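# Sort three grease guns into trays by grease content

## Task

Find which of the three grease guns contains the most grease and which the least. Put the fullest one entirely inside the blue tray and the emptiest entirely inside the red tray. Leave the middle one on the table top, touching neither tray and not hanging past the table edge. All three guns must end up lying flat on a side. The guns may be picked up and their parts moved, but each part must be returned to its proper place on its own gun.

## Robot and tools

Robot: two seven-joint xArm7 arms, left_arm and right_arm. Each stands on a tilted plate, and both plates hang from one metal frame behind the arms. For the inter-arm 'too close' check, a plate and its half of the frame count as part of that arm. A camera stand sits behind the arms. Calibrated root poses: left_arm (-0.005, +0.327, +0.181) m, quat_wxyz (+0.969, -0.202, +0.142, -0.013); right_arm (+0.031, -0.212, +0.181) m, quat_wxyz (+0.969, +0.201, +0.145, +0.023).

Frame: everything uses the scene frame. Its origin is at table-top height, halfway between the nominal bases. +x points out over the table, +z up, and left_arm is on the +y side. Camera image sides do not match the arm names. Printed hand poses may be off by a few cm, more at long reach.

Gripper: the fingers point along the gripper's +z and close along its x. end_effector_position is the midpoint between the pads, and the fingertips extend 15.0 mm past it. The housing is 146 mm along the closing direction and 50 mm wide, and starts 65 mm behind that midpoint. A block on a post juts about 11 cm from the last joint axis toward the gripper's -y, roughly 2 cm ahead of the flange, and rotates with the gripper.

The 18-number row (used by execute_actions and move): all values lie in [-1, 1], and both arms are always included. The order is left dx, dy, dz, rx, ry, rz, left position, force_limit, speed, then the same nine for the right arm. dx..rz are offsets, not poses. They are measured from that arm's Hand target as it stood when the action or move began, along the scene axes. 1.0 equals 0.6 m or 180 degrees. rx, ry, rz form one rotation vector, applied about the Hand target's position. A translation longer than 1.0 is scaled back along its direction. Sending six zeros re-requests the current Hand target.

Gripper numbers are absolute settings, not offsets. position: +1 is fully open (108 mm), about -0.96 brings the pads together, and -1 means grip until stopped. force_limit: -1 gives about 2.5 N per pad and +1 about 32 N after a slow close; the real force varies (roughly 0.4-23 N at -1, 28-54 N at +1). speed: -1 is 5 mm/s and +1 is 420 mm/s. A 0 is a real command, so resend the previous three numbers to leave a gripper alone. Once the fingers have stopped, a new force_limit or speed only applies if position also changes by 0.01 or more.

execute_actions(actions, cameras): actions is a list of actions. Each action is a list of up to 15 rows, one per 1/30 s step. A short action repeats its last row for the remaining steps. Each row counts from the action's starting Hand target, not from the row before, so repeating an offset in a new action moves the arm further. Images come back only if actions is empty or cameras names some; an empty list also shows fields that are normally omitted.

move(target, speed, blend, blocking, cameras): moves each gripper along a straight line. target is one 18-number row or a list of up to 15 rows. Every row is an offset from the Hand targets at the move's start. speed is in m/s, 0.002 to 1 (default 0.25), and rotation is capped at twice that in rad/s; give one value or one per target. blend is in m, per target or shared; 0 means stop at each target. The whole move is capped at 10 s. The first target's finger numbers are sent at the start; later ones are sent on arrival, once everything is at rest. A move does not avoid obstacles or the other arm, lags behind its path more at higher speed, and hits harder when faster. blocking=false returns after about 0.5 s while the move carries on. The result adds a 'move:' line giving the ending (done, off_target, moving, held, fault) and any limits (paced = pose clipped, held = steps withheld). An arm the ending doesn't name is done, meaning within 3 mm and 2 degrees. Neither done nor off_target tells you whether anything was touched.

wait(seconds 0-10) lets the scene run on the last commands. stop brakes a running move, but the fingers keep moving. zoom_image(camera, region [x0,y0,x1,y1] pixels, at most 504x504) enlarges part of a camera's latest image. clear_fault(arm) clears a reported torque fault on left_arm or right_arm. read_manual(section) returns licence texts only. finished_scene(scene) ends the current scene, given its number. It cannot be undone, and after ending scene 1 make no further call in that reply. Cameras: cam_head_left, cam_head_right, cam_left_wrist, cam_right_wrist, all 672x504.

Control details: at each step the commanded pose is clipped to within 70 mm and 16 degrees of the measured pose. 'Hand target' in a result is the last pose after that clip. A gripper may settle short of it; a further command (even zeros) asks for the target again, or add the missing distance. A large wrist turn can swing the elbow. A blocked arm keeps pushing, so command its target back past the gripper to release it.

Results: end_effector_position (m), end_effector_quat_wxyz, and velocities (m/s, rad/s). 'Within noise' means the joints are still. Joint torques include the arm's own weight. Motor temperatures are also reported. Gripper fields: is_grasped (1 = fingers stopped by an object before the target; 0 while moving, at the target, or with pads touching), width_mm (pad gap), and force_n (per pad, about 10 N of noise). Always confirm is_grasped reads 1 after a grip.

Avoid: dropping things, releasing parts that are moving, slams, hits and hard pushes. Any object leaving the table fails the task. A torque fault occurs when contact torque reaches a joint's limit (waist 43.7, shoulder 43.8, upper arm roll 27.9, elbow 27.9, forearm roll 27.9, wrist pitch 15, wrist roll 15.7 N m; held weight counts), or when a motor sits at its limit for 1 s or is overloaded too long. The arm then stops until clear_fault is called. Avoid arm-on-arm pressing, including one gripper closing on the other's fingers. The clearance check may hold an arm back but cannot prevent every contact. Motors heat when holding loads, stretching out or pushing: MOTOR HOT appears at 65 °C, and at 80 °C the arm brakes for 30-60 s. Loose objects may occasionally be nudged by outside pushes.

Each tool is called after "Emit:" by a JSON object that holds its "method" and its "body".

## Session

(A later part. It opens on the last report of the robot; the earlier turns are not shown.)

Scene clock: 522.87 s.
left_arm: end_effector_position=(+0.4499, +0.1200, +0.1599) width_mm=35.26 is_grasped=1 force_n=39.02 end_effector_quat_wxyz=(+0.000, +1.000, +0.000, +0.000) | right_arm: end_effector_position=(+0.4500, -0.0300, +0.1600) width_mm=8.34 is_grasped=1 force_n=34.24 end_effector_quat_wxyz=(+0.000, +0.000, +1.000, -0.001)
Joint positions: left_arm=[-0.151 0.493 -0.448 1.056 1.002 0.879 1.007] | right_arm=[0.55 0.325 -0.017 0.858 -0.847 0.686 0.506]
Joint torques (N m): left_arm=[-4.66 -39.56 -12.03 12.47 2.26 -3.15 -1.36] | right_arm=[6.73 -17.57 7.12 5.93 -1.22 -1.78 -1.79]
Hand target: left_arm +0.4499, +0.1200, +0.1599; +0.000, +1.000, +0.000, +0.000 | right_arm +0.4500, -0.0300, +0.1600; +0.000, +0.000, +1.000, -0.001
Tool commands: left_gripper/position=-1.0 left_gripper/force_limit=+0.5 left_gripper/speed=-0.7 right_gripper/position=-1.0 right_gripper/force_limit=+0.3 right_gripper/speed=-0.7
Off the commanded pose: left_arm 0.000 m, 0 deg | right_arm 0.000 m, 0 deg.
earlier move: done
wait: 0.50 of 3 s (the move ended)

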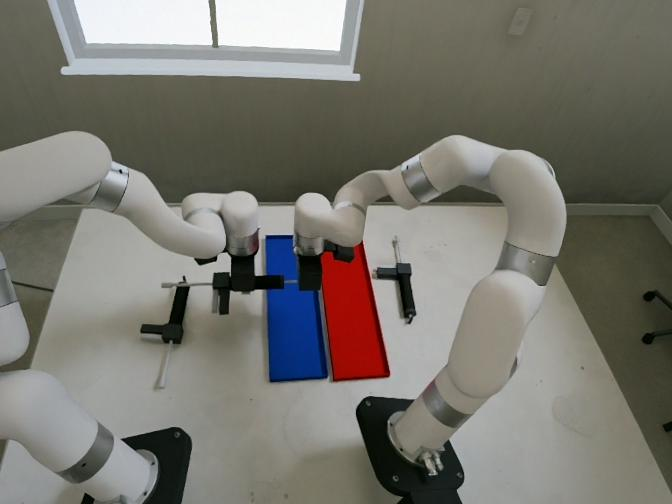

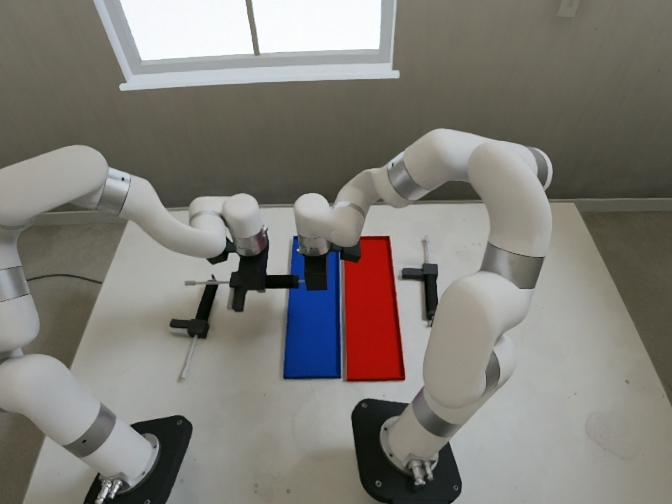

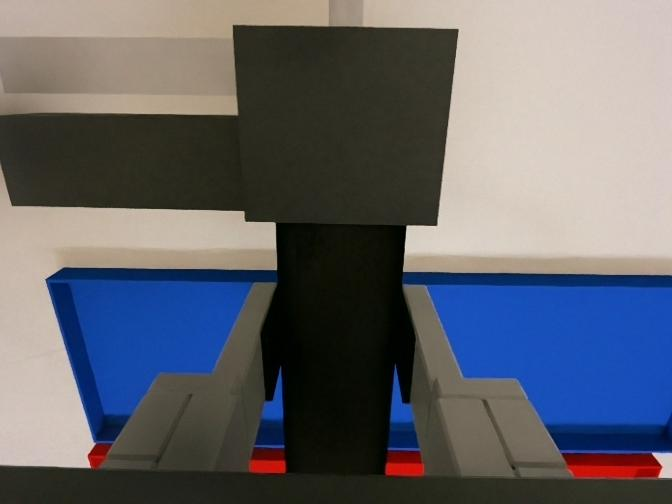

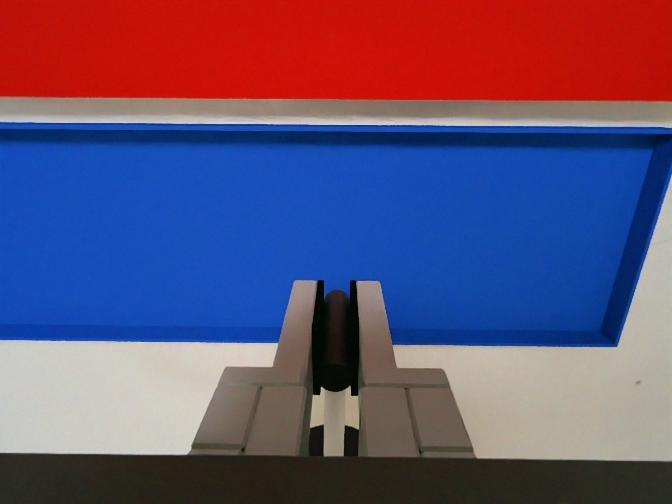

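Emit:
{"method": "move", "body": {"target": [0,0,0,0,0,0,-1,0.5,-0.7,0,-0.0833,0,0,0,0,-1,0.3,-0.7], "speed": 0.03, "blocking": false}}

Emit:
{"method": "wait", "body": {"seconds": 0.2}}

Emit:
{"method": "wait", "body": {"seconds": 0.2}}

Emit:
{"method": "wait", "body": {"seconds": 0.2}}

Emit:
{"method": "wait", "body": {"seconds": 0.2}}

Emit:
{"method": "wait", "body": {"seconds": 3, "cameras": ["all"]}}

Scene clock: 530.53 s.
left_arm: end_effector_position=(+0.4499, +0.1200, +0.1599) width_mm=35.26 is_grasped=1 force_n=38.94 end_effector_quat_wxyz=(+0.000, +1.000, +0.000, +0.000) | right_arm: end_effector_position=(+0.4500, -0.0421, +0.1600) width_mm=8.34 is_grasped=1 force_n=34.24 end_effector_quat_wxyz=(+0.000, +0.000, +1.000, -0.001) end_effector_velocity=(-0.001, -0.030, -0.001) end_effector_angular_velocity=(-0.002, +0.002, +0.002)
Joint positions: left_arm=[-0.151 0.493 -0.448 1.056 1.002 0.879 1.007] | right_arm=[0.537 0.296 -0.026 0.83 -0.854 0.677 0.491]
Joint velocities: left_arm=[within noise] | right_arm=[-0.033 -0.069 -0.023 -0.07 -0.016 -0.023 -0.038]
Joint torques (N m): left_arm=[-6.01 -36.48 -13.69 12.27 2.1 -3.65 -2.09] | right_arm=[5.12 -17.6 6.12 6.41 -1.32 -1.58 -1.76]
Hand target: left_arm +0.4499, +0.1200, +0.1599; +0.000, +1.000, +0.000, +0.000 | right_arm +0.4500, -0.0446, +0.1600; +0.000, +0.000, +1.000, -0.001
Tool commands: left_gripper/position=-1.0 left_gripper/force_limit=+0.5 left_gripper/speed=-0.7 right_gripper/position=-1.0 right_gripper/force_limit=+0.3 right_gripper/speed=-0.7
Off the commanded pose: left_arm 0.000 m, 0 deg | right_arm 0.038 m, 0 deg.
move: running

Scene clock: 530.73 s.
left_arm: end_effector_position=(+0.4499, +0.1200, +0.1599) width_mm=35.26 is_grasped=1 force_n=38.89 end_effector_quat_wxyz=(+0.000, +1.000, +0.000, +0.000) | right_arm: end_effector_position=(+0.4500, -0.0480, +0.1600) width_mm=8.34 is_grasped=1 force_n=34.23 end_effector_quat_wxyz=(+0.000, +0.000, +1.000, -0.001) end_effector_velocity=(+0.000, -0.031, -0.001) end_effector_angular_velocity=(-0.002, +0.002, -0.002)
Joint positions: left_arm=[-0.151 0.493 -0.448 1.056 1.002 0.879 1.007] | right_arm=[0.531 0.282 -0.031 0.816 -0.857 0.672 0.484]
Joint velocities: left_arm=[within noise] | right_arm=[-0.033 -0.068 -0.026 -0.066 -0.016 -0.022 -0.038]
Joint torques (N m): left_arm=[-6.2 -36.17 -13.69 12.38 2.34 -3.62 -2.22] | right_arm=[6.1 -17.16 6.31 6.38 -1.22 -2.01 -1.62]
Hand target: left_arm +0.4499, +0.1200, +0.1599; +0.000, +1.000, +0.000, +0.000 | right_arm +0.4500, -0.0505, +0.1600; +0.000, +0.000, +1.000, -0.001
Tool commands: left_gripper/position=-1.0 left_gripper/force_limit=+0.5 left_gripper/speed=-0.7 right_gripper/position=-1.0 right_gripper/force_limit=+0.3 right_gripper/speed=-0.7
Off the commanded pose: left_arm 0.000 m, 0 deg | right_arm 0.032 m, 0 deg.
earlier move: running
wait: 0.20 s; no rest

Scene clock: 530.93 s.
left_arm: end_effector_position=(+0.4499, +0.1200, +0.1599) width_mm=35.26 is_grasped=1 force_n=38.85 end_effector_quat_wxyz=(+0.000, +1.000, +0.000, +0.000) | right_arm: end_effector_position=(+0.4500, -0.0539, +0.1600) width_mm=8.34 is_grasped=1 force_n=34.24 end_effector_quat_wxyz=(+0.000, +0.000, +1.000, -0.001) end_effector_velocity=(+0.000, -0.028, +0.000) end_effector_angular_velocity=(+0.002, +0.000, +0.000)
Joint positions: left_arm=[-0.151 0.493 -0.448 1.056 1.002 0.879 1.007] | right_arm=[0.524 0.268 -0.035 0.803 -0.86 0.668 0.476]
Joint velocities: left_arm=[within noise] | right_arm=[-0.032 -0.069 -0.022 -0.065 -0.016 -0.023 -0.038]
Joint torques (N m): left_arm=[-5.97 -35.65 -13.6 12.21 2.33 -3.76 -2.3] | right_arm=[4.84 -18.12 6.29 6.33 -1.38 -2.22 -1.92]
Hand target: left_arm +0.4499, +0.1200, +0.1599; +0.000, +1.000, +0.000, +0.000 | right_arm +0.4500, -0.0565, +0.1600; +0.000, +0.000, +1.000, -0.001
Tool commands: left_gripper/position=-1.0 left_gripper/force_limit=+0.5 left_gripper/speed=-0.7 right_gripper/position=-1.0 right_gripper/force_limit=+0.3 right_gripper/speed=-0.7
Off the commanded pose: left_arm 0.000 m, 0 deg | right_arm 0.026 m, 0 deg.
earlier move: running
wait: 0.20 s; no rest

Scene clock: 531.13 s.
left_arm: end_effector_position=(+0.4499, +0.1200, +0.1599) width_mm=35.26 is_grasped=1 force_n=38.81 end_effector_quat_wxyz=(+0.000, +1.000, +0.000, +0.000) | right_arm: end_effector_position=(+0.4500, -0.0598, +0.1600) width_mm=8.34 is_grasped=1 force_n=34.23 end_effector_quat_wxyz=(+0.000, +0.000, +1.000, -0.001) end_effector_velocity=(+0.000, -0.031, -0.001) end_effector_angular_velocity=(-0.001, +0.001, -0.002)
Joint positions: left_arm=[-0.151 0.493 -0.448 1.056 1.002 0.879 1.007] | right_arm=[0.517 0.254 -0.04 0.791 -0.863 0.664 0.468]
Joint velocities: left_arm=[within noise] | right_arm=[-0.034 -0.07 -0.026 -0.064 -0.015 -0.022 -0.041]
Joint torques (N m): left_arm=[-5.93 -35.41 -13.91 12.28 2.28 -3.75 -2.1] | right_arm=[5.21 -17.57 6.14 6.7 -1.55 -2.02 -1.61]
Hand target: left_arm +0.4499, +0.1200, +0.1599; +0.000, +1.000, +0.000, +0.000 | right_arm +0.4500, -0.0624, +0.1600; +0.000, +0.000, +1.000, -0.001
Tool commands: left_gripper/position=-1.0 left_gripper/force_limit=+0.5 left_gripper/speed=-0.7 right_gripper/position=-1.0 right_gripper/force_limit=+0.3 right_gripper/speed=-0.7
Off the commanded pose: left_arm 0.000 m, 0 deg | right_arm 0.020 m, 0 deg.
earlier move: running
wait: 0.20 s; no rest

Scene clock: 531.33 s.
left_arm: end_effector_position=(+0.4499, +0.1199, +0.1600) width_mm=35.26 is_grasped=1 force_n=38.75 end_effector_quat_wxyz=(+0.000, +1.000, +0.000, +0.000) end_effector_velocity=(+0.001, -0.003, +0.001) end_effector_angular_velocity=(-0.013, -0.002, +0.001) | right_arm: end_effector_position=(+0.4500, -0.0655, +0.1601) width_mm=8.34 is_grasped=1 force_n=34.23 end_effector_quat_wxyz=(+0.001, +0.000, +1.000, +0.000) end_effector_velocity=(+0.000, -0.022, +0.003) end_effector_angular_velocity=(+0.018, -0.007, +0.008)
Joint positions: left_arm=[-0.151 0.493 -0.448 1.056 1.002 0.878 1.007] | right_arm=[0.511 0.24 -0.045 0.778 -0.866 0.659 0.46]
Joint velocities: left_arm=[0.001 0 0 0 0 -0.013 0] | right_arm=[-0.028 -0.066 -0.02 -0.059 -0.014 -0.036 -0.042]
Joint torques (N m): left_arm=[-6.22 -35.47 -13.16 12.28 2.17 -1.16 -2.28] | right_arm=[-1.95 -18.23 -0.1 4.05 -1.69 1.17 -1.71]
Hand target: left_arm +0.4499, +0.1200, +0.1599; +0.000, +1.000, +0.000, +0.000 | right_arm +0.4500, -0.0683, +0.1600; +0.000, +0.000, +1.000, -0.001
Tool commands: left_gripper/position=-1.0 left_gripper/force_limit=+0.5 left_gripper/speed=-0.7 right_gripper/position=-1.0 right_gripper/force_limit=+0.3 right_gripper/speed=-0.7
Off the commanded pose: left_arm 0.000 m, 0 deg | right_arm 0.014 m, 0 deg.
earlier move: running
wait: 0.20 s; no rest

Scene clock: 531.97 s.
left_arm: end_effector_position=(+0.4499, +0.1196, +0.1600) width_mm=35.26 is_grasped=1 force_n=38.69 end_effector_quat_wxyz=(+0.000, +1.000, +0.000, +0.000) | right_arm: end_effector_position=(+0.4500, -0.0799, +0.1600) width_mm=8.34 is_grasped=1 force_n=34.25 end_effector_quat_wxyz=(+0.000, +0.000, +1.000, -0.001)
Joint positions: left_arm=[-0.152 0.493 -0.448 1.056 1.002 0.877 1.007] | right_arm=[0.495 0.207 -0.057 0.749 -0.873 0.65 0.439]
Joint torques (N m): left_arm=[-6.17 -37.6 1.6 8.59 -1.7 9.1 -1.64] | right_arm=[-8.21 -17.76 -6.43 2.21 -2.19 3.78 -1.59]
Hand target: left_arm +0.4499, +0.1200, +0.1599; +0.000, +1.000, +0.000, +0.000 | right_arm +0.4500, -0.0800, +0.1600; +0.000, +0.000, +1.000, -0.001
Tool commands: left_gripper/position=-1.0 left_gripper/force_limit=+0.5 left_gripper/speed=-0.7 right_gripper/position=-1.0 right_gripper/force_limit=+0.3 right_gripper/speed=-0.7
Off the commanded pose: left_arm 0.000 m, 0 deg | right_arm 0.000 m, 0 deg.
earlier move: done
wait: 0.63 of 3 s (the move ended)

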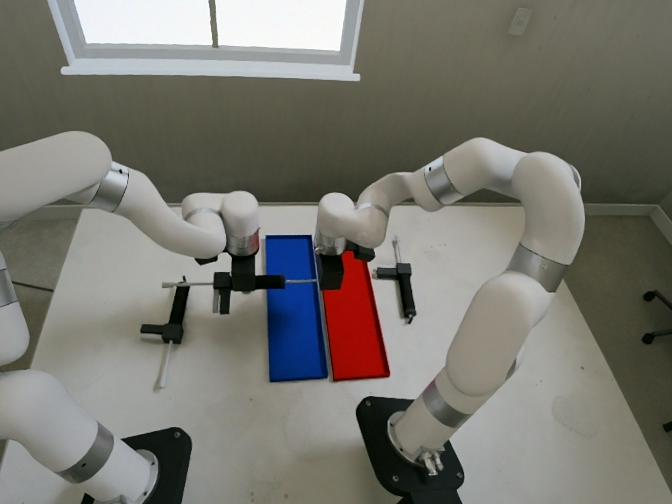

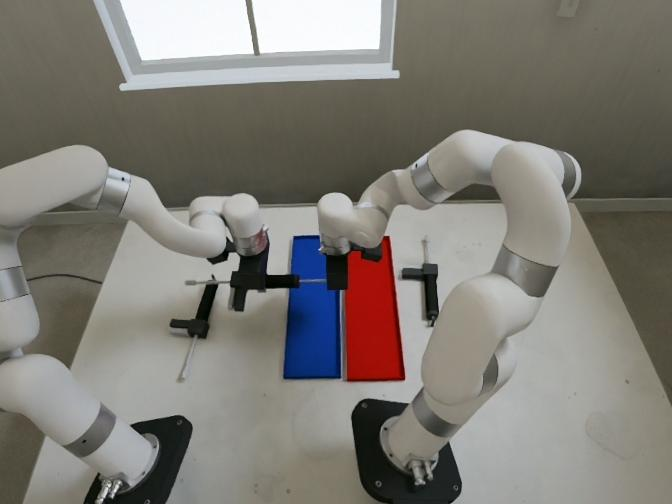

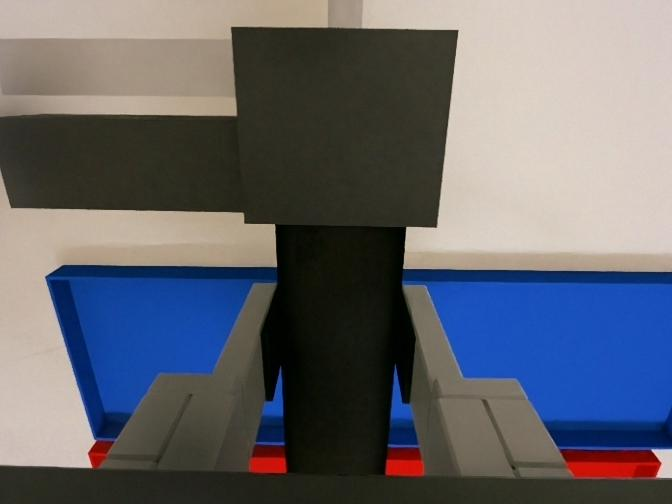

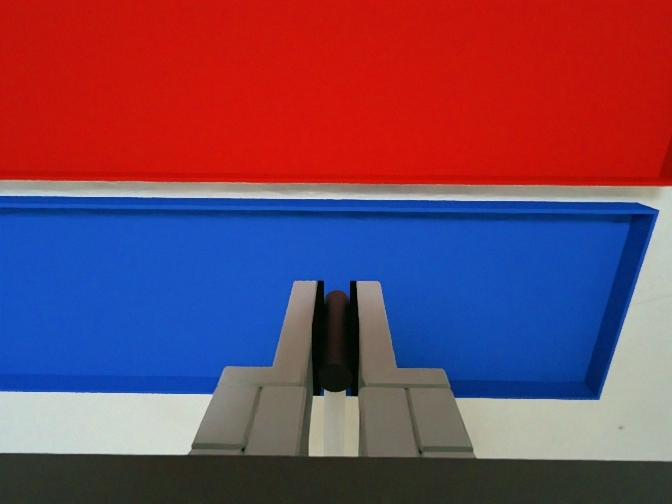

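Emit:
{"method": "move", "body": {"target": [0,0,0,0,0,0,-1,0.5,-0.7,0,0.15,0,0,0,0,-1,0.3,-0.7], "speed": 0.06, "cameras": ["cam_left_wrist","cam_right_wrist","cam_head_right"]}}

Scene clock: 542.30 s.
left_arm: end_effector_position=(+0.4498, +0.1200, +0.1599) width_mm=35.26 is_grasped=1 force_n=39.54 end_effector_quat_wxyz=(+0.000, +1.000, +0.000, +0.000) | right_arm: end_effector_position=(+0.4500, +0.0100, +0.1600) width_mm=8.34 is_grasped=1 force_n=34.26 end_effector_quat_wxyz=(+0.000, +0.000, +1.000, -0.001)
Joint positions: left_arm=[-0.152 0.493 -0.447 1.056 1.002 0.878 1.007] | right_arm=[0.592 0.42 0.01 0.957 -0.825 0.72 0.546]
Joint torques (N m): left_arm=[-13.86 -32.63 -19.94 14.91 2.46 -7.91 -2.29] | right_arm=[25.72 -11.42 16 15.03 2.05 -0.3 1.24]
Hand target: left_arm +0.4499, +0.1200, +0.1599; +0.000, +1.000, +0.000, +0.000 | right_arm +0.4500, +0.0100, +0.1600; +0.000, +0.000, +1.000, -0.001
Off the commanded pose: left_arm 0.000 m, 0 deg | right_arm 0.000 m, 0 deg.
move: done
Images, in order (width x height): cam_head_right 672x504, cam_left_wrist 672x504, cam_right_wrist 672x504.

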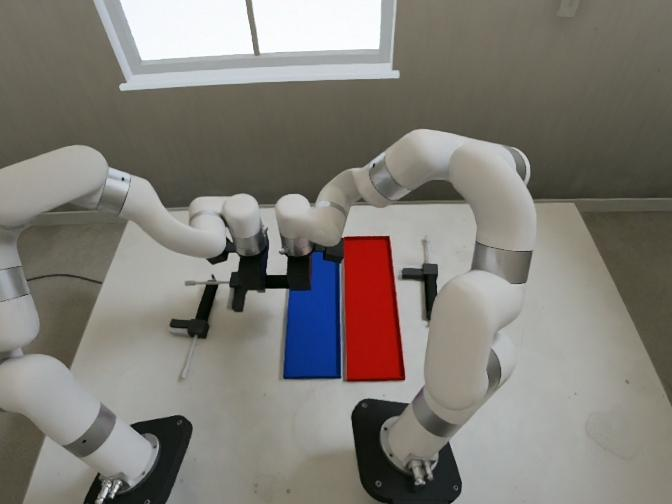

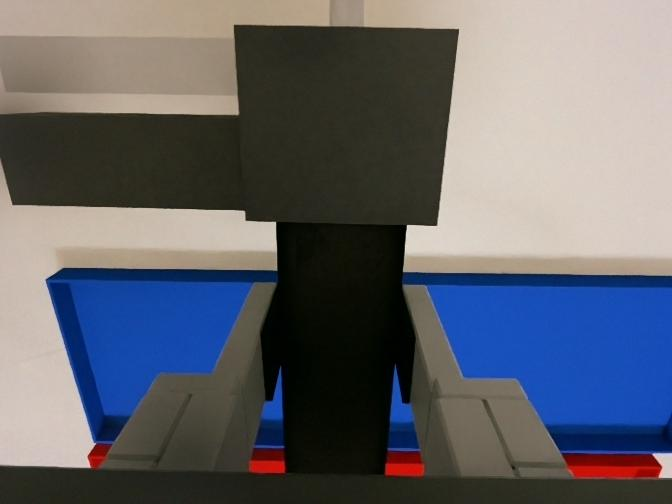

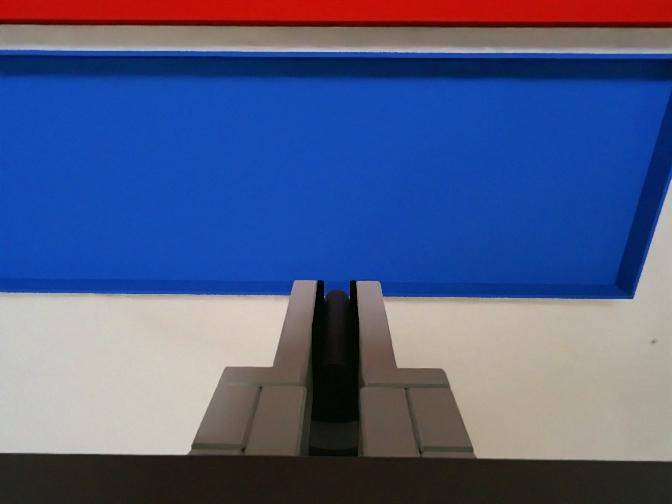

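Emit:
{"method": "execute_actions", "body": {"actions": [[[0,0,0,0,0,0,-1,0.5,-0.7,0,0,0,0,0,0,0.5,0.5,-0.3]]]}}

Emit:
{"method": "move", "body": {"target": [[0,0,0,0,0,0,-1,0.5,-0.7,0,0,0.1,0,0,0,0.5,0.5,-0.3],[-0.0157,0.0823,-0.1,0,0,0.5639,-1,0.5,-0.7,0.091,-0.6003,-0.1,0,0,0.4694,0.5,0.5,-0.3],[-0.0157,0.0823,-0.2297,0,0,0.5639,-1,0.5,-0.7,0.091,-0.6003,-0.23,0,0,0.4694,0.5,0.5,-0.3]], "speed": [0.2,0.3,0.1], "blend": [0.01,0,0], "cameras": ["all"]}}

Scene clock: 559.13 s.
left_arm: end_effector_position=(+0.4499, +0.1199, +0.1600) width_mm=35.26 is_grasped=1 force_n=37.88 end_effector_quat_wxyz=(+0.000, +1.000, +0.000, +0.000) | right_arm: end_effector_position=(+0.4500, +0.0101, +0.1600) width_mm=80.49 is_grasped=0 force_n=0.00 end_effector_quat_wxyz=(+0.000, +0.000, +1.000, -0.001)
Joint positions: left_arm=[-0.152 0.492 -0.447 1.056 1.002 0.878 1.007] | right_arm=[0.592 0.421 0.01 0.957 -0.825 0.72 0.546]
Joint torques (N m): left_arm=[-16.42 -27.62 -15.43 8.2 -0.41 -2.31 1.59] | right_arm=[11.03 -20.48 7.53 14.94 -0.12 -0.56 1.07]
Hand target: left_arm +0.4499, +0.1200, +0.1599; +0.000, +1.000, +0.000, +0.000 | right_arm +0.4500, +0.0100, +0.1600; +0.000, +0.000, +1.000, -0.001
Off the commanded pose: left_arm 0.000 m, 0 deg | right_arm 0.000 m, 0 deg.
Step readings (end_effector_position of left_arm | right_arm):
0: (+0.4499, +0.1200, +0.1599) | (+0.4500, +0.0100, +0.1600)
1: (+0.4499, +0.1200, +0.1599) | (+0.4500, +0.0100, +0.1600)
2: (+0.4499, +0.1199, +0.1600) | (+0.4500, +0.0101, +0.1600)
4: (+0.4501, +0.1199, +0.1601) | (+0.4499, +0.0102, +0.1600)
8: (+0.4501, +0.1199, +0.1601) | (+0.4499, +0.0102, +0.1600)
15: (+0.4499, +0.1199, +0.1600) | (+0.4499, +0.0101, +0.1600)

Scene clock: 564.00 s.
left_arm: end_effector_position=(+0.4406, +0.1693, +0.0223) width_mm=35.26 is_grasped=1 force_n=37.85 end_effector_quat_wxyz=(+0.000, +0.633, +0.774, +0.000) | right_arm: end_effector_position=(+0.5046, -0.3502, +0.0220) width_mm=80.50 is_grasped=0 force_n=0.00 end_effector_quat_wxyz=(+0.001, -0.672, +0.740, +0.000)
Joint positions: left_arm=[-0.232 0.685 -0.076 1.05 1.242 0.553 -0.873] | right_arm=[0.022 0.341 -0.397 0.829 -1.001 0.192 -1.581]
Joint torques (N m): left_arm=[-8.26 -19.57 -6.24 7.35 2.64 -5.82 -1.71] | right_arm=[17.17 -13.33 1.06 13.97 -1.72 -2.72 1.32]
Hand target: left_arm +0.4404, +0.1693, +0.0221; +0.000, +0.633, +0.774, +0.000 | right_arm +0.5046, -0.3501, +0.0220; +0.001, -0.673, +0.740, +0.000
Off the commanded pose: left_arm 0.000 m, 0 deg | right_arm 0.000 m, 0 deg.
move: done

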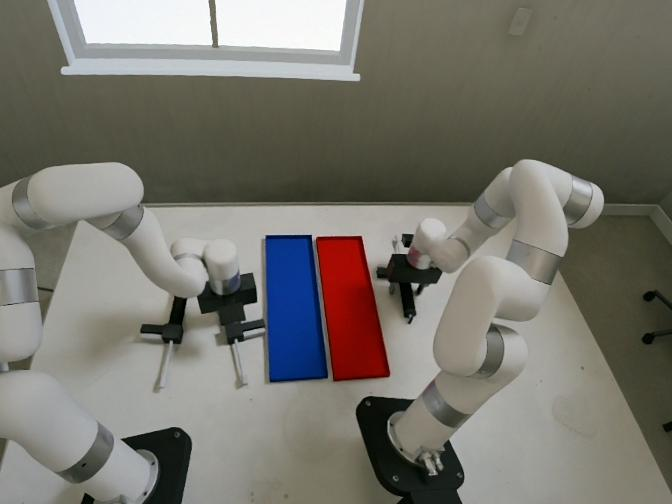

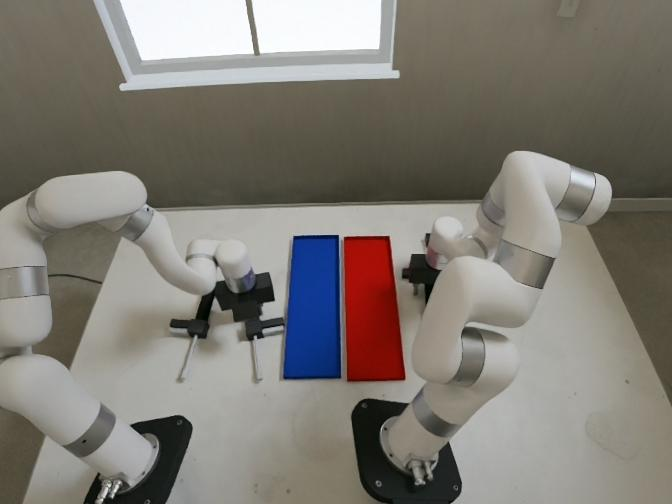

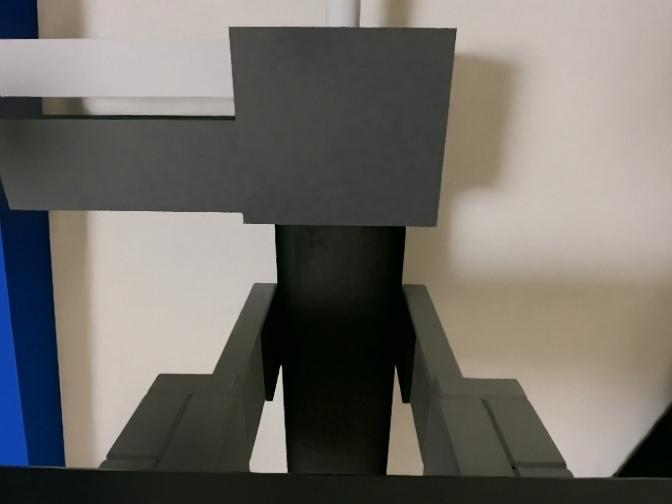

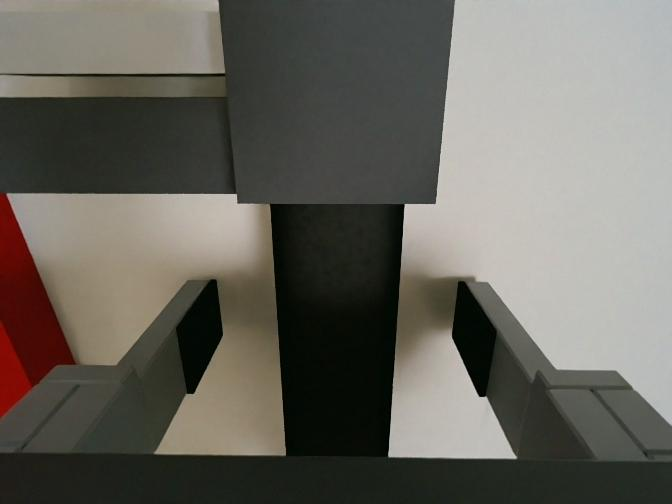

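Emit:
{"method": "move", "body": {"target": [0,0,0,0,0,0,0.5,0.5,-0.3,0.0248,-0.0023,0,0,0,0,0.5,0.5,-0.3], "speed": 0.1}}

Emit:
{"method": "execute_actions", "body": {"actions": [[[0,0,0,0,0,0,0.5,0.5,-0.3,0,0,0,0,0,0,-1,0.7,-0.7]]]}}

Emit:
{"method": "move", "body": {"target": [[0,0,0.2,0,0,0,0.5,0.5,-0.3,0,0,0.23,0,0,0,-1,0.7,-0.7],[0.016,0.0512,0.3463,0,0,-0.5639,0.5,0.5,-0.3,-0.1158,0.5026,0.23,0,0,-0.4694,-1,0.7,-0.7]], "speed": [0.15,0.3], "blend": 0.02, "cameras": ["all"]}}

Scene clock: 574.93 s.
left_arm: end_effector_position=(+0.4404, +0.1694, +0.0221) width_mm=80.49 is_grasped=0 force_n=0.00 end_effector_quat_wxyz=(+0.000, +0.633, +0.774, +0.000) | right_arm: end_effector_position=(+0.5195, -0.3515, +0.0220) width_mm=80.50 is_grasped=0 force_n=0.00 end_effector_quat_wxyz=(+0.001, -0.673, +0.740, +0.000)
Joint positions: left_arm=[-0.232 0.686 -0.076 1.05 1.242 0.554 -0.874] | right_arm=[0 0.355 -0.359 0.869 -0.933 0.216 -1.64]
Joint torques (N m): left_arm=[-15.66 -34.49 -16.36 7.11 0.89 -3.51 -0.98] | right_arm=[2.52 -13.84 7.09 14.75 1.37 -0.54 -1.56]
Hand target: left_arm +0.4404, +0.1693, +0.0221; +0.000, +0.633, +0.774, +0.000 | right_arm +0.5195, -0.3515, +0.0220; +0.001, -0.673, +0.740, +0.000
Off the commanded pose: left_arm 0.000 m, 0 deg | right_arm 0.000 m, 0 deg.
move: done

Scene clock: 575.83 s.
left_arm: end_effector_position=(+0.4404, +0.1693, +0.0221) width_mm=80.49 is_grasped=0 force_n=0.00 end_effector_quat_wxyz=(+0.000, +0.633, +0.774, +0.000) | right_arm: end_effector_position=(+0.5195, -0.3516, +0.0220) width_mm=35.24 is_grasped=1 force_n=41.16 end_effector_quat_wxyz=(+0.001, -0.673, +0.740, +0.000)
Joint positions: left_arm=[-0.232 0.686 -0.076 1.05 1.242 0.553 -0.874] | right_arm=[0 0.355 -0.359 0.869 -0.933 0.217 -1.64]
Joint torques (N m): left_arm=[-12.26 -34.89 -16.46 7.13 2.67 -6.07 -0.99] | right_arm=[5.23 -14.18 6.41 13.56 1.07 -0.97 -1.61]
Hand target: left_arm +0.4404, +0.1693, +0.0221; +0.000, +0.633, +0.774, +0.000 | right_arm +0.5195, -0.3515, +0.0220; +0.001, -0.673, +0.740, +0.000
Off the commanded pose: left_arm 0.000 m, 0 deg | right_arm 0.000 m, 0 deg.
Step readings (end_effector_position of left_arm | right_arm):
0: (+0.4404, +0.1694, +0.0221) | (+0.5195, -0.3515, +0.0220)
1: (+0.4404, +0.1694, +0.0221) | (+0.5195, -0.3515, +0.0220)
2: (+0.4404, +0.1694, +0.0221) | (+0.5195, -0.3515, +0.0220)
4: (+0.4404, +0.1694, +0.0221) | (+0.5195, -0.3515, +0.0220)
8: (+0.4404, +0.1694, +0.0221) | (+0.5195, -0.3515, +0.0220)
15: (+0.4404, +0.1694, +0.0221) | (+0.5195, -0.3515, +0.0220)

Scene clock: 580.20 s.
left_arm: end_effector_position=(+0.4500, +0.2001, +0.2299) width_mm=80.50 is_grasped=0 force_n=0.00 end_effector_quat_wxyz=(+0.000, +1.000, +0.000, +0.000) | right_arm: end_effector_position=(+0.4500, -0.0499, +0.1600) width_mm=35.24 is_grasped=1 force_n=41.09 end_effector_quat_wxyz=(+0.000, +0.000, +1.000, +0.000)
Joint positions: left_arm=[-0.115 0.125 -0.418 0.867 0.752 0.871 1.269] | right_arm=[0.439 0.278 0.059 0.815 -0.886 0.688 0.499]
Joint torques (N m): left_arm=[-2.63 -29.27 -15.22 12.05 -2.88 0.15 1.53] | right_arm=[22.71 -13.58 8.33 21.58 -1.6 -0.61 1.2]
Hand target: left_arm +0.4500, +0.2001, +0.2299; +0.000, +1.000, +0.000, +0.000 | right_arm +0.4500, -0.0500, +0.1600; +0.000, +0.000, +1.000, -0.001
Off the commanded pose: left_arm 0.000 m, 0 deg | right_arm 0.000 m, 0 deg.
move: done

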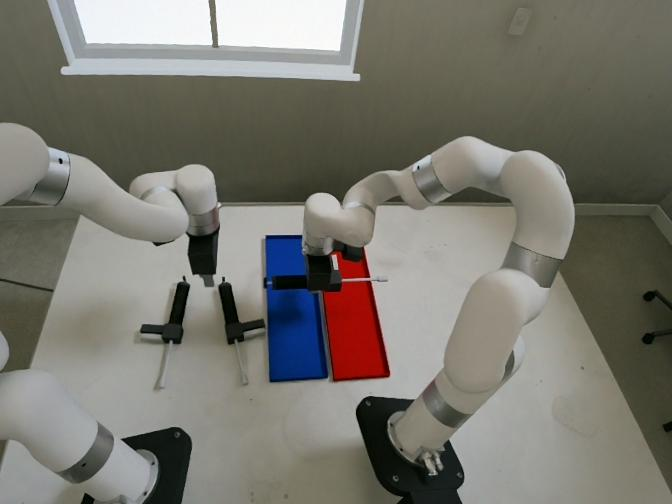

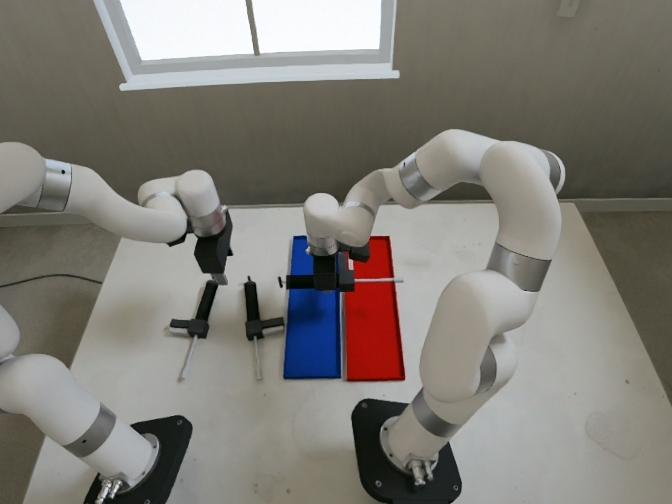

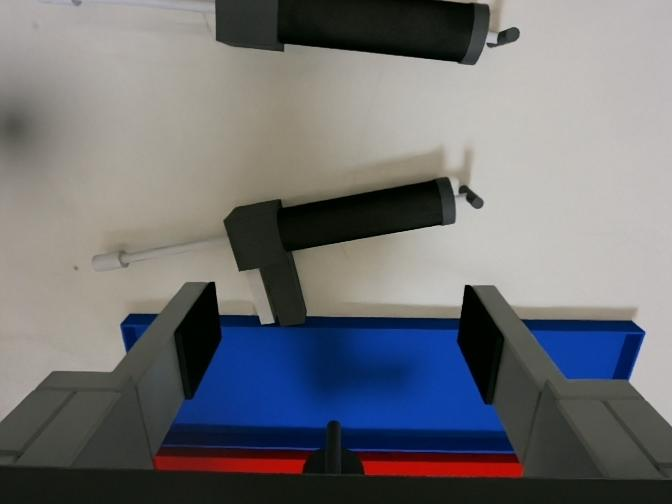

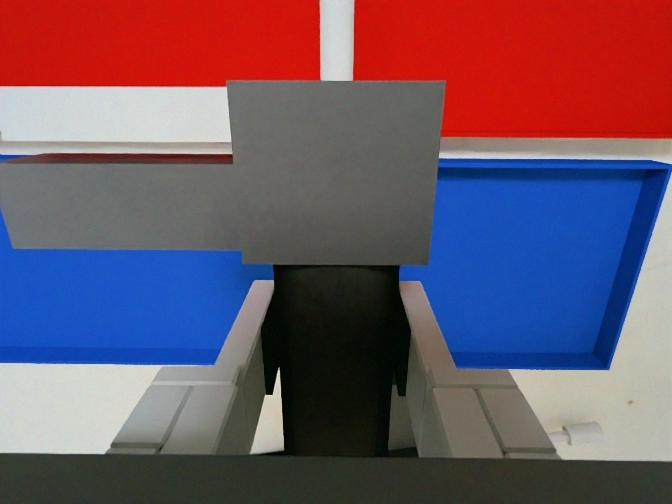

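Emit:
{"method": "move", "body": {"target": [[0,-0.2075,0,0,0,0,0.5,0.5,-0.3,0,0,0,0,0,0,-1,0.7,-0.7],[0,-0.2075,-0.1167,0,0,0,0.5,0.5,-0.3,0,0,0,0,0,0,-1,0.7,-0.7]], "speed": [0.2,0.12], "blend": 0.01, "cameras": ["cam_left_wrist","cam_head_left"]}}

Emit:
{"method": "execute_actions", "body": {"actions": [[[0,0,0,0,0,0,-1,0.3,-0.7,0,0,0,0,0,0,-1,0.7,-0.7]]], "cameras": ["cam_left_wrist"]}}

Scene clock: 589.33 s.
left_arm: end_effector_position=(+0.4501, +0.0756, +0.1599) width_mm=80.50 is_grasped=0 force_n=0.00 end_effector_quat_wxyz=(+0.000, +1.000, +0.000, +0.000) | right_arm: end_effector_position=(+0.4500, -0.0500, +0.1600) width_mm=35.24 is_grasped=1 force_n=41.09 end_effector_quat_wxyz=(+0.000, +0.000, +1.000, -0.001)
Joint positions: left_arm=[-0.284 0.592 -0.389 1.174 0.976 0.911 0.978] | right_arm=[0.439 0.278 0.059 0.815 -0.886 0.688 0.499]
Joint torques (N m): left_arm=[-9.11 -26.94 -12.15 9.95 2.69 -6.02 -1.55] | right_arm=[22.55 -13.71 8.52 21.33 -1.75 -1.04 1.28]
Hand target: left_arm +0.4500, +0.0756, +0.1599; +0.000, +1.000, +0.000, +0.000 | right_arm +0.4500, -0.0500, +0.1600; +0.000, +0.000, +1.000, -0.001
Off the commanded pose: left_arm 0.000 m, 0 deg | right_arm 0.000 m, 0 deg.
move: done
Images, in order (width x height): cam_head_left 672x504, cam_left_wrist 672x504.

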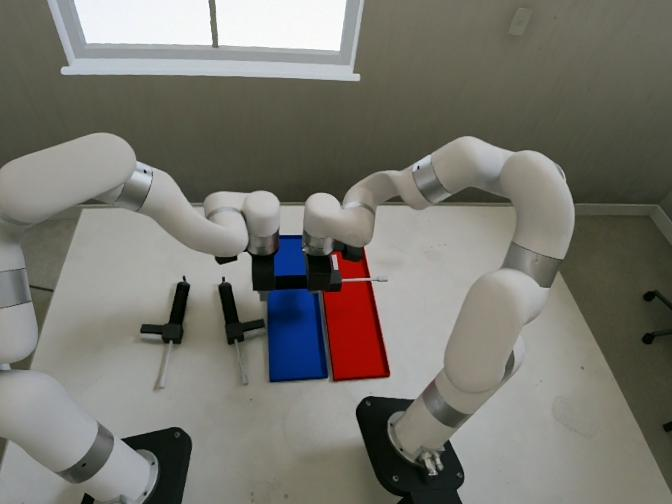

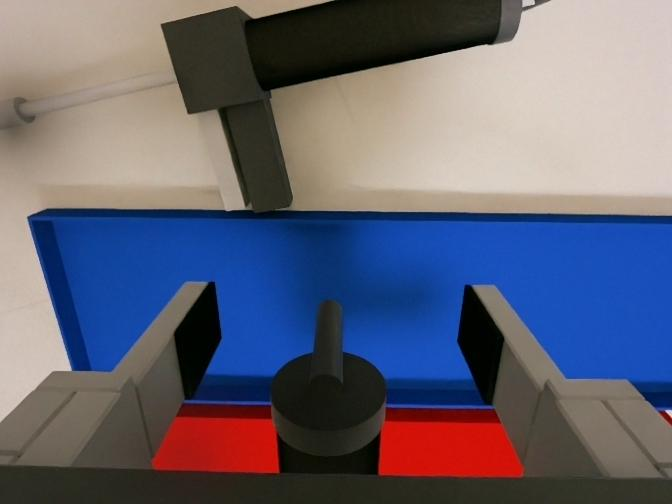

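Scene clock: 590.63 s.
left_arm: end_effector_position=(+0.4499, +0.0756, +0.1597) width_mm=8.34 is_grasped=1 force_n=34.72 end_effector_quat_wxyz=(+0.000, +1.000, +0.000, +0.000) | right_arm: end_effector_position=(+0.4502, -0.0500, +0.1600) width_mm=35.24 is_grasped=1 force_n=42.79 end_effector_quat_wxyz=(+0.001, +0.000, +1.000, +0.000)
Joint positions: left_arm=[-0.284 0.592 -0.389 1.174 0.976 0.911 0.978] | right_arm=[0.439 0.278 0.059 0.816 -0.886 0.688 0.5]
Joint torques (N m): left_arm=[-12.53 -36.1 -14.7 13.49 2.72 -4.71 -1.49] | right_arm=[22.51 -13.85 15.1 5.55 -1.37 -1.18 -1.39]
Hand target: left_arm +0.4500, +0.0756, +0.1599; +0.000, +1.000, +0.000, +0.000 | right_arm +0.4500, -0.0500, +0.1600; +0.000, +0.000, +1.000, -0.001
Off the commanded pose: left_arm 0.000 m, 0 deg | right_arm 0.000 m, 0 deg.
Step readings (end_effector_position of left_arm | right_arm):
0: (+0.4501, +0.0756, +0.1599) | (+0.4500, -0.0500, +0.1600)
1: (+0.4501, +0.0756, +0.1599) | (+0.4500, -0.0500, +0.1600)
2: (+0.4501, +0.0756, +0.1599) | (+0.4500, -0.0500, +0.1600)
4: (+0.4501, +0.0756, +0.1599) | (+0.4500, -0.0500, +0.1600)
8: (+0.4501, +0.0756, +0.1599) | (+0.4500, -0.0500, +0.1600)
15: (+0.4501, +0.0756, +0.1599) | (+0.4500, -0.0500, +0.1600)
Images, in order (width x height): cam_left_wrist 672x504.

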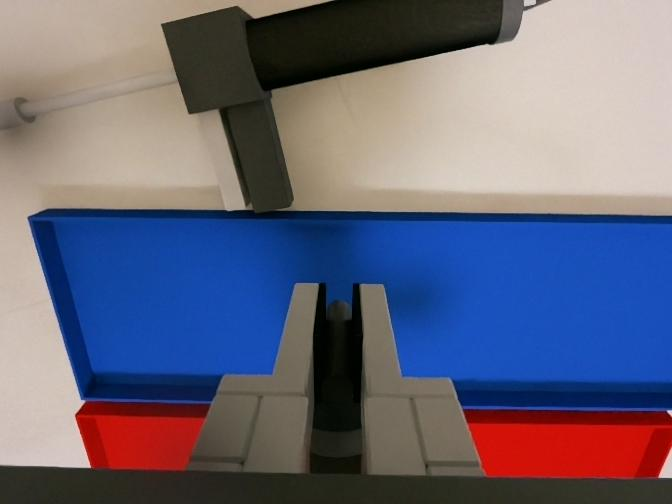

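Emit:
{"method": "move", "body": {"target": [0,0.05,0,0,0,0,-1,0.3,-0.7,0,0,0,0,0,0,-1,0.7,-0.7], "speed": 0.03, "blocking": false}}

Emit:
{"method": "wait", "body": {"seconds": 0.2}}

Emit:
{"method": "wait", "body": {"seconds": 3}}

Scene clock: 603.00 s.
left_arm: end_effector_position=(+0.4500, +0.0875, +0.1599) width_mm=8.34 is_grasped=1 force_n=34.72 end_effector_quat_wxyz=(+0.000, +1.000, +0.000, +0.000) end_effector_velocity=(+0.000, +0.029, +0.000) end_effector_angular_velocity=(-0.001, +0.000, +0.000) | right_arm: end_effector_position=(+0.4500, -0.0499, +0.1600) width_mm=35.24 is_grasped=1 force_n=43.04 end_effector_quat_wxyz=(+0.000, +0.000, +1.000, +0.000)
Joint positions: left_arm=[-0.263 0.562 -0.389 1.14 0.976 0.896 0.988] | right_arm=[0.439 0.278 0.059 0.815 -0.886 0.688 0.5]
Joint velocities: left_arm=[0.05 -0.074 0.002 -0.081 -0.002 -0.037 0.028] | right_arm=[within noise]
Joint torques (N m): left_arm=[-3.11 -40.19 -8.68 11.22 -0.66 -6.09 1.62] | right_arm=[18.86 -13.67 15.45 4.29 -0.56 -1.44 -2.94]
Hand target: left_arm +0.4500, +0.0901, +0.1599; +0.000, +1.000, +0.000, +0.000 | right_arm +0.4500, -0.0500, +0.1600; +0.000, +0.000, +1.000, -0.001
Tool commands: left_gripper/position=-1.0 left_gripper/force_limit=+0.3 left_gripper/speed=-0.7 right_gripper/position=-1.0 right_gripper/force_limit=+0.7 right_gripper/speed=-0.7
Off the commanded pose: left_arm 0.018 m, 0 deg | right_arm 0.000 m, 0 deg.
move: running

Scene clock: 603.20 s.
left_arm: end_effector_position=(+0.4501, +0.0934, +0.1599) width_mm=8.34 is_grasped=1 force_n=34.72 end_effector_quat_wxyz=(+0.000, +1.000, +0.000, +0.000) end_effector_velocity=(+0.000, +0.030, +0.000) end_effector_angular_velocity=(+0.000, +0.000, +0.001) | right_arm: end_effector_position=(+0.4500, -0.0499, +0.1600) width_mm=35.24 is_grasped=1 force_n=43.02 end_effector_quat_wxyz=(+0.000, +0.000, +1.000, +0.000)
Joint positions: left_arm=[-0.253 0.547 -0.388 1.124 0.976 0.889 0.994] | right_arm=[0.439 0.278 0.059 0.815 -0.886 0.688 0.5]
Joint velocities: left_arm=[0.051 -0.075 0.003 -0.081 -0.003 -0.037 0.029] | right_arm=[within noise]
Joint torques (N m): left_arm=[-2.93 -39.59 -8.42 10.7 -0.87 -6 1.63] | right_arm=[17.29 -13.77 14.81 4.4 -0.81 -1.48 -2.97]
Hand target: left_arm +0.4500, +0.0959, +0.1599; +0.000, +1.000, +0.000, +0.000 | right_arm +0.4500, -0.0500, +0.1600; +0.000, +0.000, +1.000, -0.001
Tool commands: left_gripper/position=-1.0 left_gripper/force_limit=+0.3 left_gripper/speed=-0.7 right_gripper/position=-1.0 right_gripper/force_limit=+0.7 right_gripper/speed=-0.7
Off the commanded pose: left_arm 0.012 m, 0 deg | right_arm 0.000 m, 0 deg.
earlier move: running
wait: 0.20 s; no rest

Scene clock: 603.77 s.
left_arm: end_effector_position=(+0.4500, +0.1055, +0.1599) width_mm=8.34 is_grasped=1 force_n=34.71 end_effector_quat_wxyz=(+0.000, +1.000, +0.000, +0.000) | right_arm: end_effector_position=(+0.4500, -0.0499, +0.1600) width_mm=35.24 is_grasped=1 force_n=42.89 end_effector_quat_wxyz=(+0.000, +0.000, +1.000, +0.000)
Joint positions: left_arm=[-0.232 0.517 -0.387 1.091 0.975 0.874 1.006] | right_arm=[0.439 0.278 0.059 0.815 -0.886 0.688 0.5]
Joint torques (N m): left_arm=[-3.35 -38.2 -9.16 10.87 -1.04 -5.9 1.49] | right_arm=[13.02 -13.68 13.26 5.15 -1.27 -1.34 -2.95]
Hand target: left_arm +0.4500, +0.1056, +0.1599; +0.000, +1.000, +0.000, +0.000 | right_arm +0.4500, -0.0500, +0.1600; +0.000, +0.000, +1.000, -0.001
Tool commands: left_gripper/position=-1.0 left_gripper/force_limit=+0.3 left_gripper/speed=-0.7 right_gripper/position=-1.0 right_gripper/force_limit=+0.7 right_gripper/speed=-0.7
Off the commanded pose: left_arm 0.000 m, 0 deg | right_arm 0.000 m, 0 deg.
earlier move: done
wait: 0.57 of 3 s (the move ended)

Emit:
{"method": "move", "body": {"target": [0,0.05,0,0,0,0,-1,0.3,-0.7,0,0,0,0,0,0,-1,0.7,-0.7], "speed": 0.03, "blocking": false}}

Emit:
{"method": "wait", "body": {"seconds": 0.2}}

Emit:
{"method": "wait", "body": {"seconds": 0.2}}

Emit:
{"method": "wait", "body": {"seconds": 3}}

Scene clock: 608.17 s.
left_arm: end_effector_position=(+0.4500, +0.1174, +0.1600) width_mm=8.34 is_grasped=1 force_n=34.69 end_effector_quat_wxyz=(+0.000, +1.000, +0.000, +0.000) end_effector_velocity=(+0.001, +0.032, -0.001) end_effector_angular_velocity=(+0.004, +0.001, +0.003) | right_arm: end_effector_position=(+0.4500, -0.0497, +0.1601) width_mm=35.24 is_grasped=1 force_n=43.38 end_effector_quat_wxyz=(+0.001, +0.000, +1.000, +0.000)
Joint positions: left_arm=[-0.212 0.487 -0.385 1.06 0.973 0.859 1.02] | right_arm=[0.439 0.278 0.059 0.815 -0.886 0.688 0.499]
Joint velocities: left_arm=[0.053 -0.075 0.007 -0.077 -0.004 -0.035 0.036] | right_arm=[within noise]
Joint torques (N m): left_arm=[2.89 -40.32 -0.15 8.22 -0.55 0.63 1.29] | right_arm=[7.06 -13.3 4.4 10.33 -1.97 3.53 -2.68]
Hand target: left_arm +0.4500, +0.1201, +0.1599; +0.000, +1.000, +0.000, +0.000 | right_arm +0.4500, -0.0500, +0.1600; +0.000, +0.000, +1.000, -0.001
Tool commands: left_gripper/position=-1.0 left_gripper/force_limit=+0.3 left_gripper/speed=-0.7 right_gripper/position=-1.0 right_gripper/force_limit=+0.7 right_gripper/speed=-0.7
Off the commanded pose: left_arm 0.018 m, 0 deg | right_arm 0.000 m, 0 deg.
move: running

Scene clock: 608.37 s.
left_arm: end_effector_position=(+0.4500, +0.1234, +0.1599) width_mm=8.34 is_grasped=1 force_n=34.69 end_effector_quat_wxyz=(+0.000, +1.000, +0.000, +0.000) end_effector_velocity=(-0.001, +0.029, +0.000) end_effector_angular_velocity=(+0.001, +0.001, +0.000) | right_arm: end_effector_position=(+0.4500, -0.0498, +0.1600) width_mm=35.24 is_grasped=1 force_n=43.37 end_effector_quat_wxyz=(+0.001, +0.000, +1.000, +0.000)
Joint positions: left_arm=[-0.202 0.472 -0.384 1.045 0.972 0.851 1.027] | right_arm=[0.439 0.278 0.059 0.815 -0.886 0.688 0.499]
Joint velocities: left_arm=[0.047 -0.073 0.006 -0.074 -0.006 -0.036 0.036] | right_arm=[within noise]
Joint torques (N m): left_arm=[3.48 -39.94 0.29 8.36 -0.67 0.92 1.47] | right_arm=[4.99 -13.1 2.64 10.58 -2.03 3.84 -2.72]
Hand target: left_arm +0.4500, +0.1259, +0.1599; +0.000, +1.000, +0.000, +0.000 | right_arm +0.4500, -0.0500, +0.1600; +0.000, +0.000, +1.000, -0.001
Tool commands: left_gripper/position=-1.0 left_gripper/force_limit=+0.3 left_gripper/speed=-0.7 right_gripper/position=-1.0 right_gripper/force_limit=+0.7 right_gripper/speed=-0.7
Off the commanded pose: left_arm 0.012 m, 0 deg | right_arm 0.000 m, 0 deg.
earlier move: running
wait: 0.20 s; no rest

Scene clock: 608.57 s.
left_arm: end_effector_position=(+0.4500, +0.1293, +0.1599) width_mm=8.34 is_grasped=1 force_n=34.69 end_effector_quat_wxyz=(+0.000, +1.000, +0.000, +0.000) end_effector_velocity=(+0.000, +0.030, -0.001) end_effector_angular_velocity=(+0.001, +0.000, -0.001) | right_arm: end_effector_position=(+0.4500, -0.0499, +0.1600) width_mm=35.24 is_grasped=1 force_n=43.31 end_effector_quat_wxyz=(+0.000, +0.000, +1.000, +0.000)
Joint positions: left_arm=[-0.192 0.457 -0.383 1.03 0.971 0.844 1.034] | right_arm=[0.439 0.278 0.059 0.816 -0.886 0.688 0.499]
Joint velocities: left_arm=[0.051 -0.072 0.006 -0.074 -0.003 -0.037 0.038] | right_arm=[within noise]
Joint torques (N m): left_arm=[3.64 -40.14 0.48 7.93 -0.74 1.09 2.14] | right_arm=[3.53 -12.99 1.71 10.69 -2.13 4.15 -2.66]
Hand target: left_arm +0.4500, +0.1318, +0.1599; +0.000, +1.000, +0.000, +0.000 | right_arm +0.4500, -0.0500, +0.1600; +0.000, +0.000, +1.000, -0.001
Tool commands: left_gripper/position=-1.0 left_gripper/force_limit=+0.3 left_gripper/speed=-0.7 right_gripper/position=-1.0 right_gripper/force_limit=+0.7 right_gripper/speed=-0.7
Off the commanded pose: left_arm 0.006 m, 0 deg | right_arm 0.000 m, 0 deg.
earlier move: running
wait: 0.20 s; no rest

Scene clock: 608.93 s.
left_arm: end_effector_position=(+0.4500, +0.1355, +0.1599) width_mm=8.34 is_grasped=1 force_n=34.69 end_effector_quat_wxyz=(+0.000, +1.000, +0.000, +0.000) | right_arm: end_effector_position=(+0.4500, -0.0499, +0.1600) width_mm=35.24 is_grasped=1 force_n=43.24 end_effector_quat_wxyz=(+0.000, +0.000, +1.000, -0.001)
Joint positions: left_arm=[-0.182 0.442 -0.382 1.015 0.97 0.836 1.043] | right_arm=[0.439 0.278 0.059 0.816 -0.886 0.688 0.499]
Joint torques (N m): left_arm=[3.58 -39.57 0.88 8.41 -0.69 1.25 1.61] | right_arm=[2.33 -13.03 0.78 10.72 -1.96 4.28 -2.59]
Hand target: left_arm +0.4500, +0.1356, +0.1599; +0.000, +1.000, +0.000, +0.000 | right_arm +0.4500, -0.0500, +0.1600; +0.000, +0.000, +1.000, -0.001
Tool commands: left_gripper/position=-1.0 left_gripper/force_limit=+0.3 left_gripper/speed=-0.7 right_gripper/position=-1.0 right_gripper/force_limit=+0.7 right_gripper/speed=-0.7
Off the commanded pose: left_arm 0.000 m, 0 deg | right_arm 0.000 m, 0 deg.
earlier move: done
wait: 0.37 of 3 s (the move ended)


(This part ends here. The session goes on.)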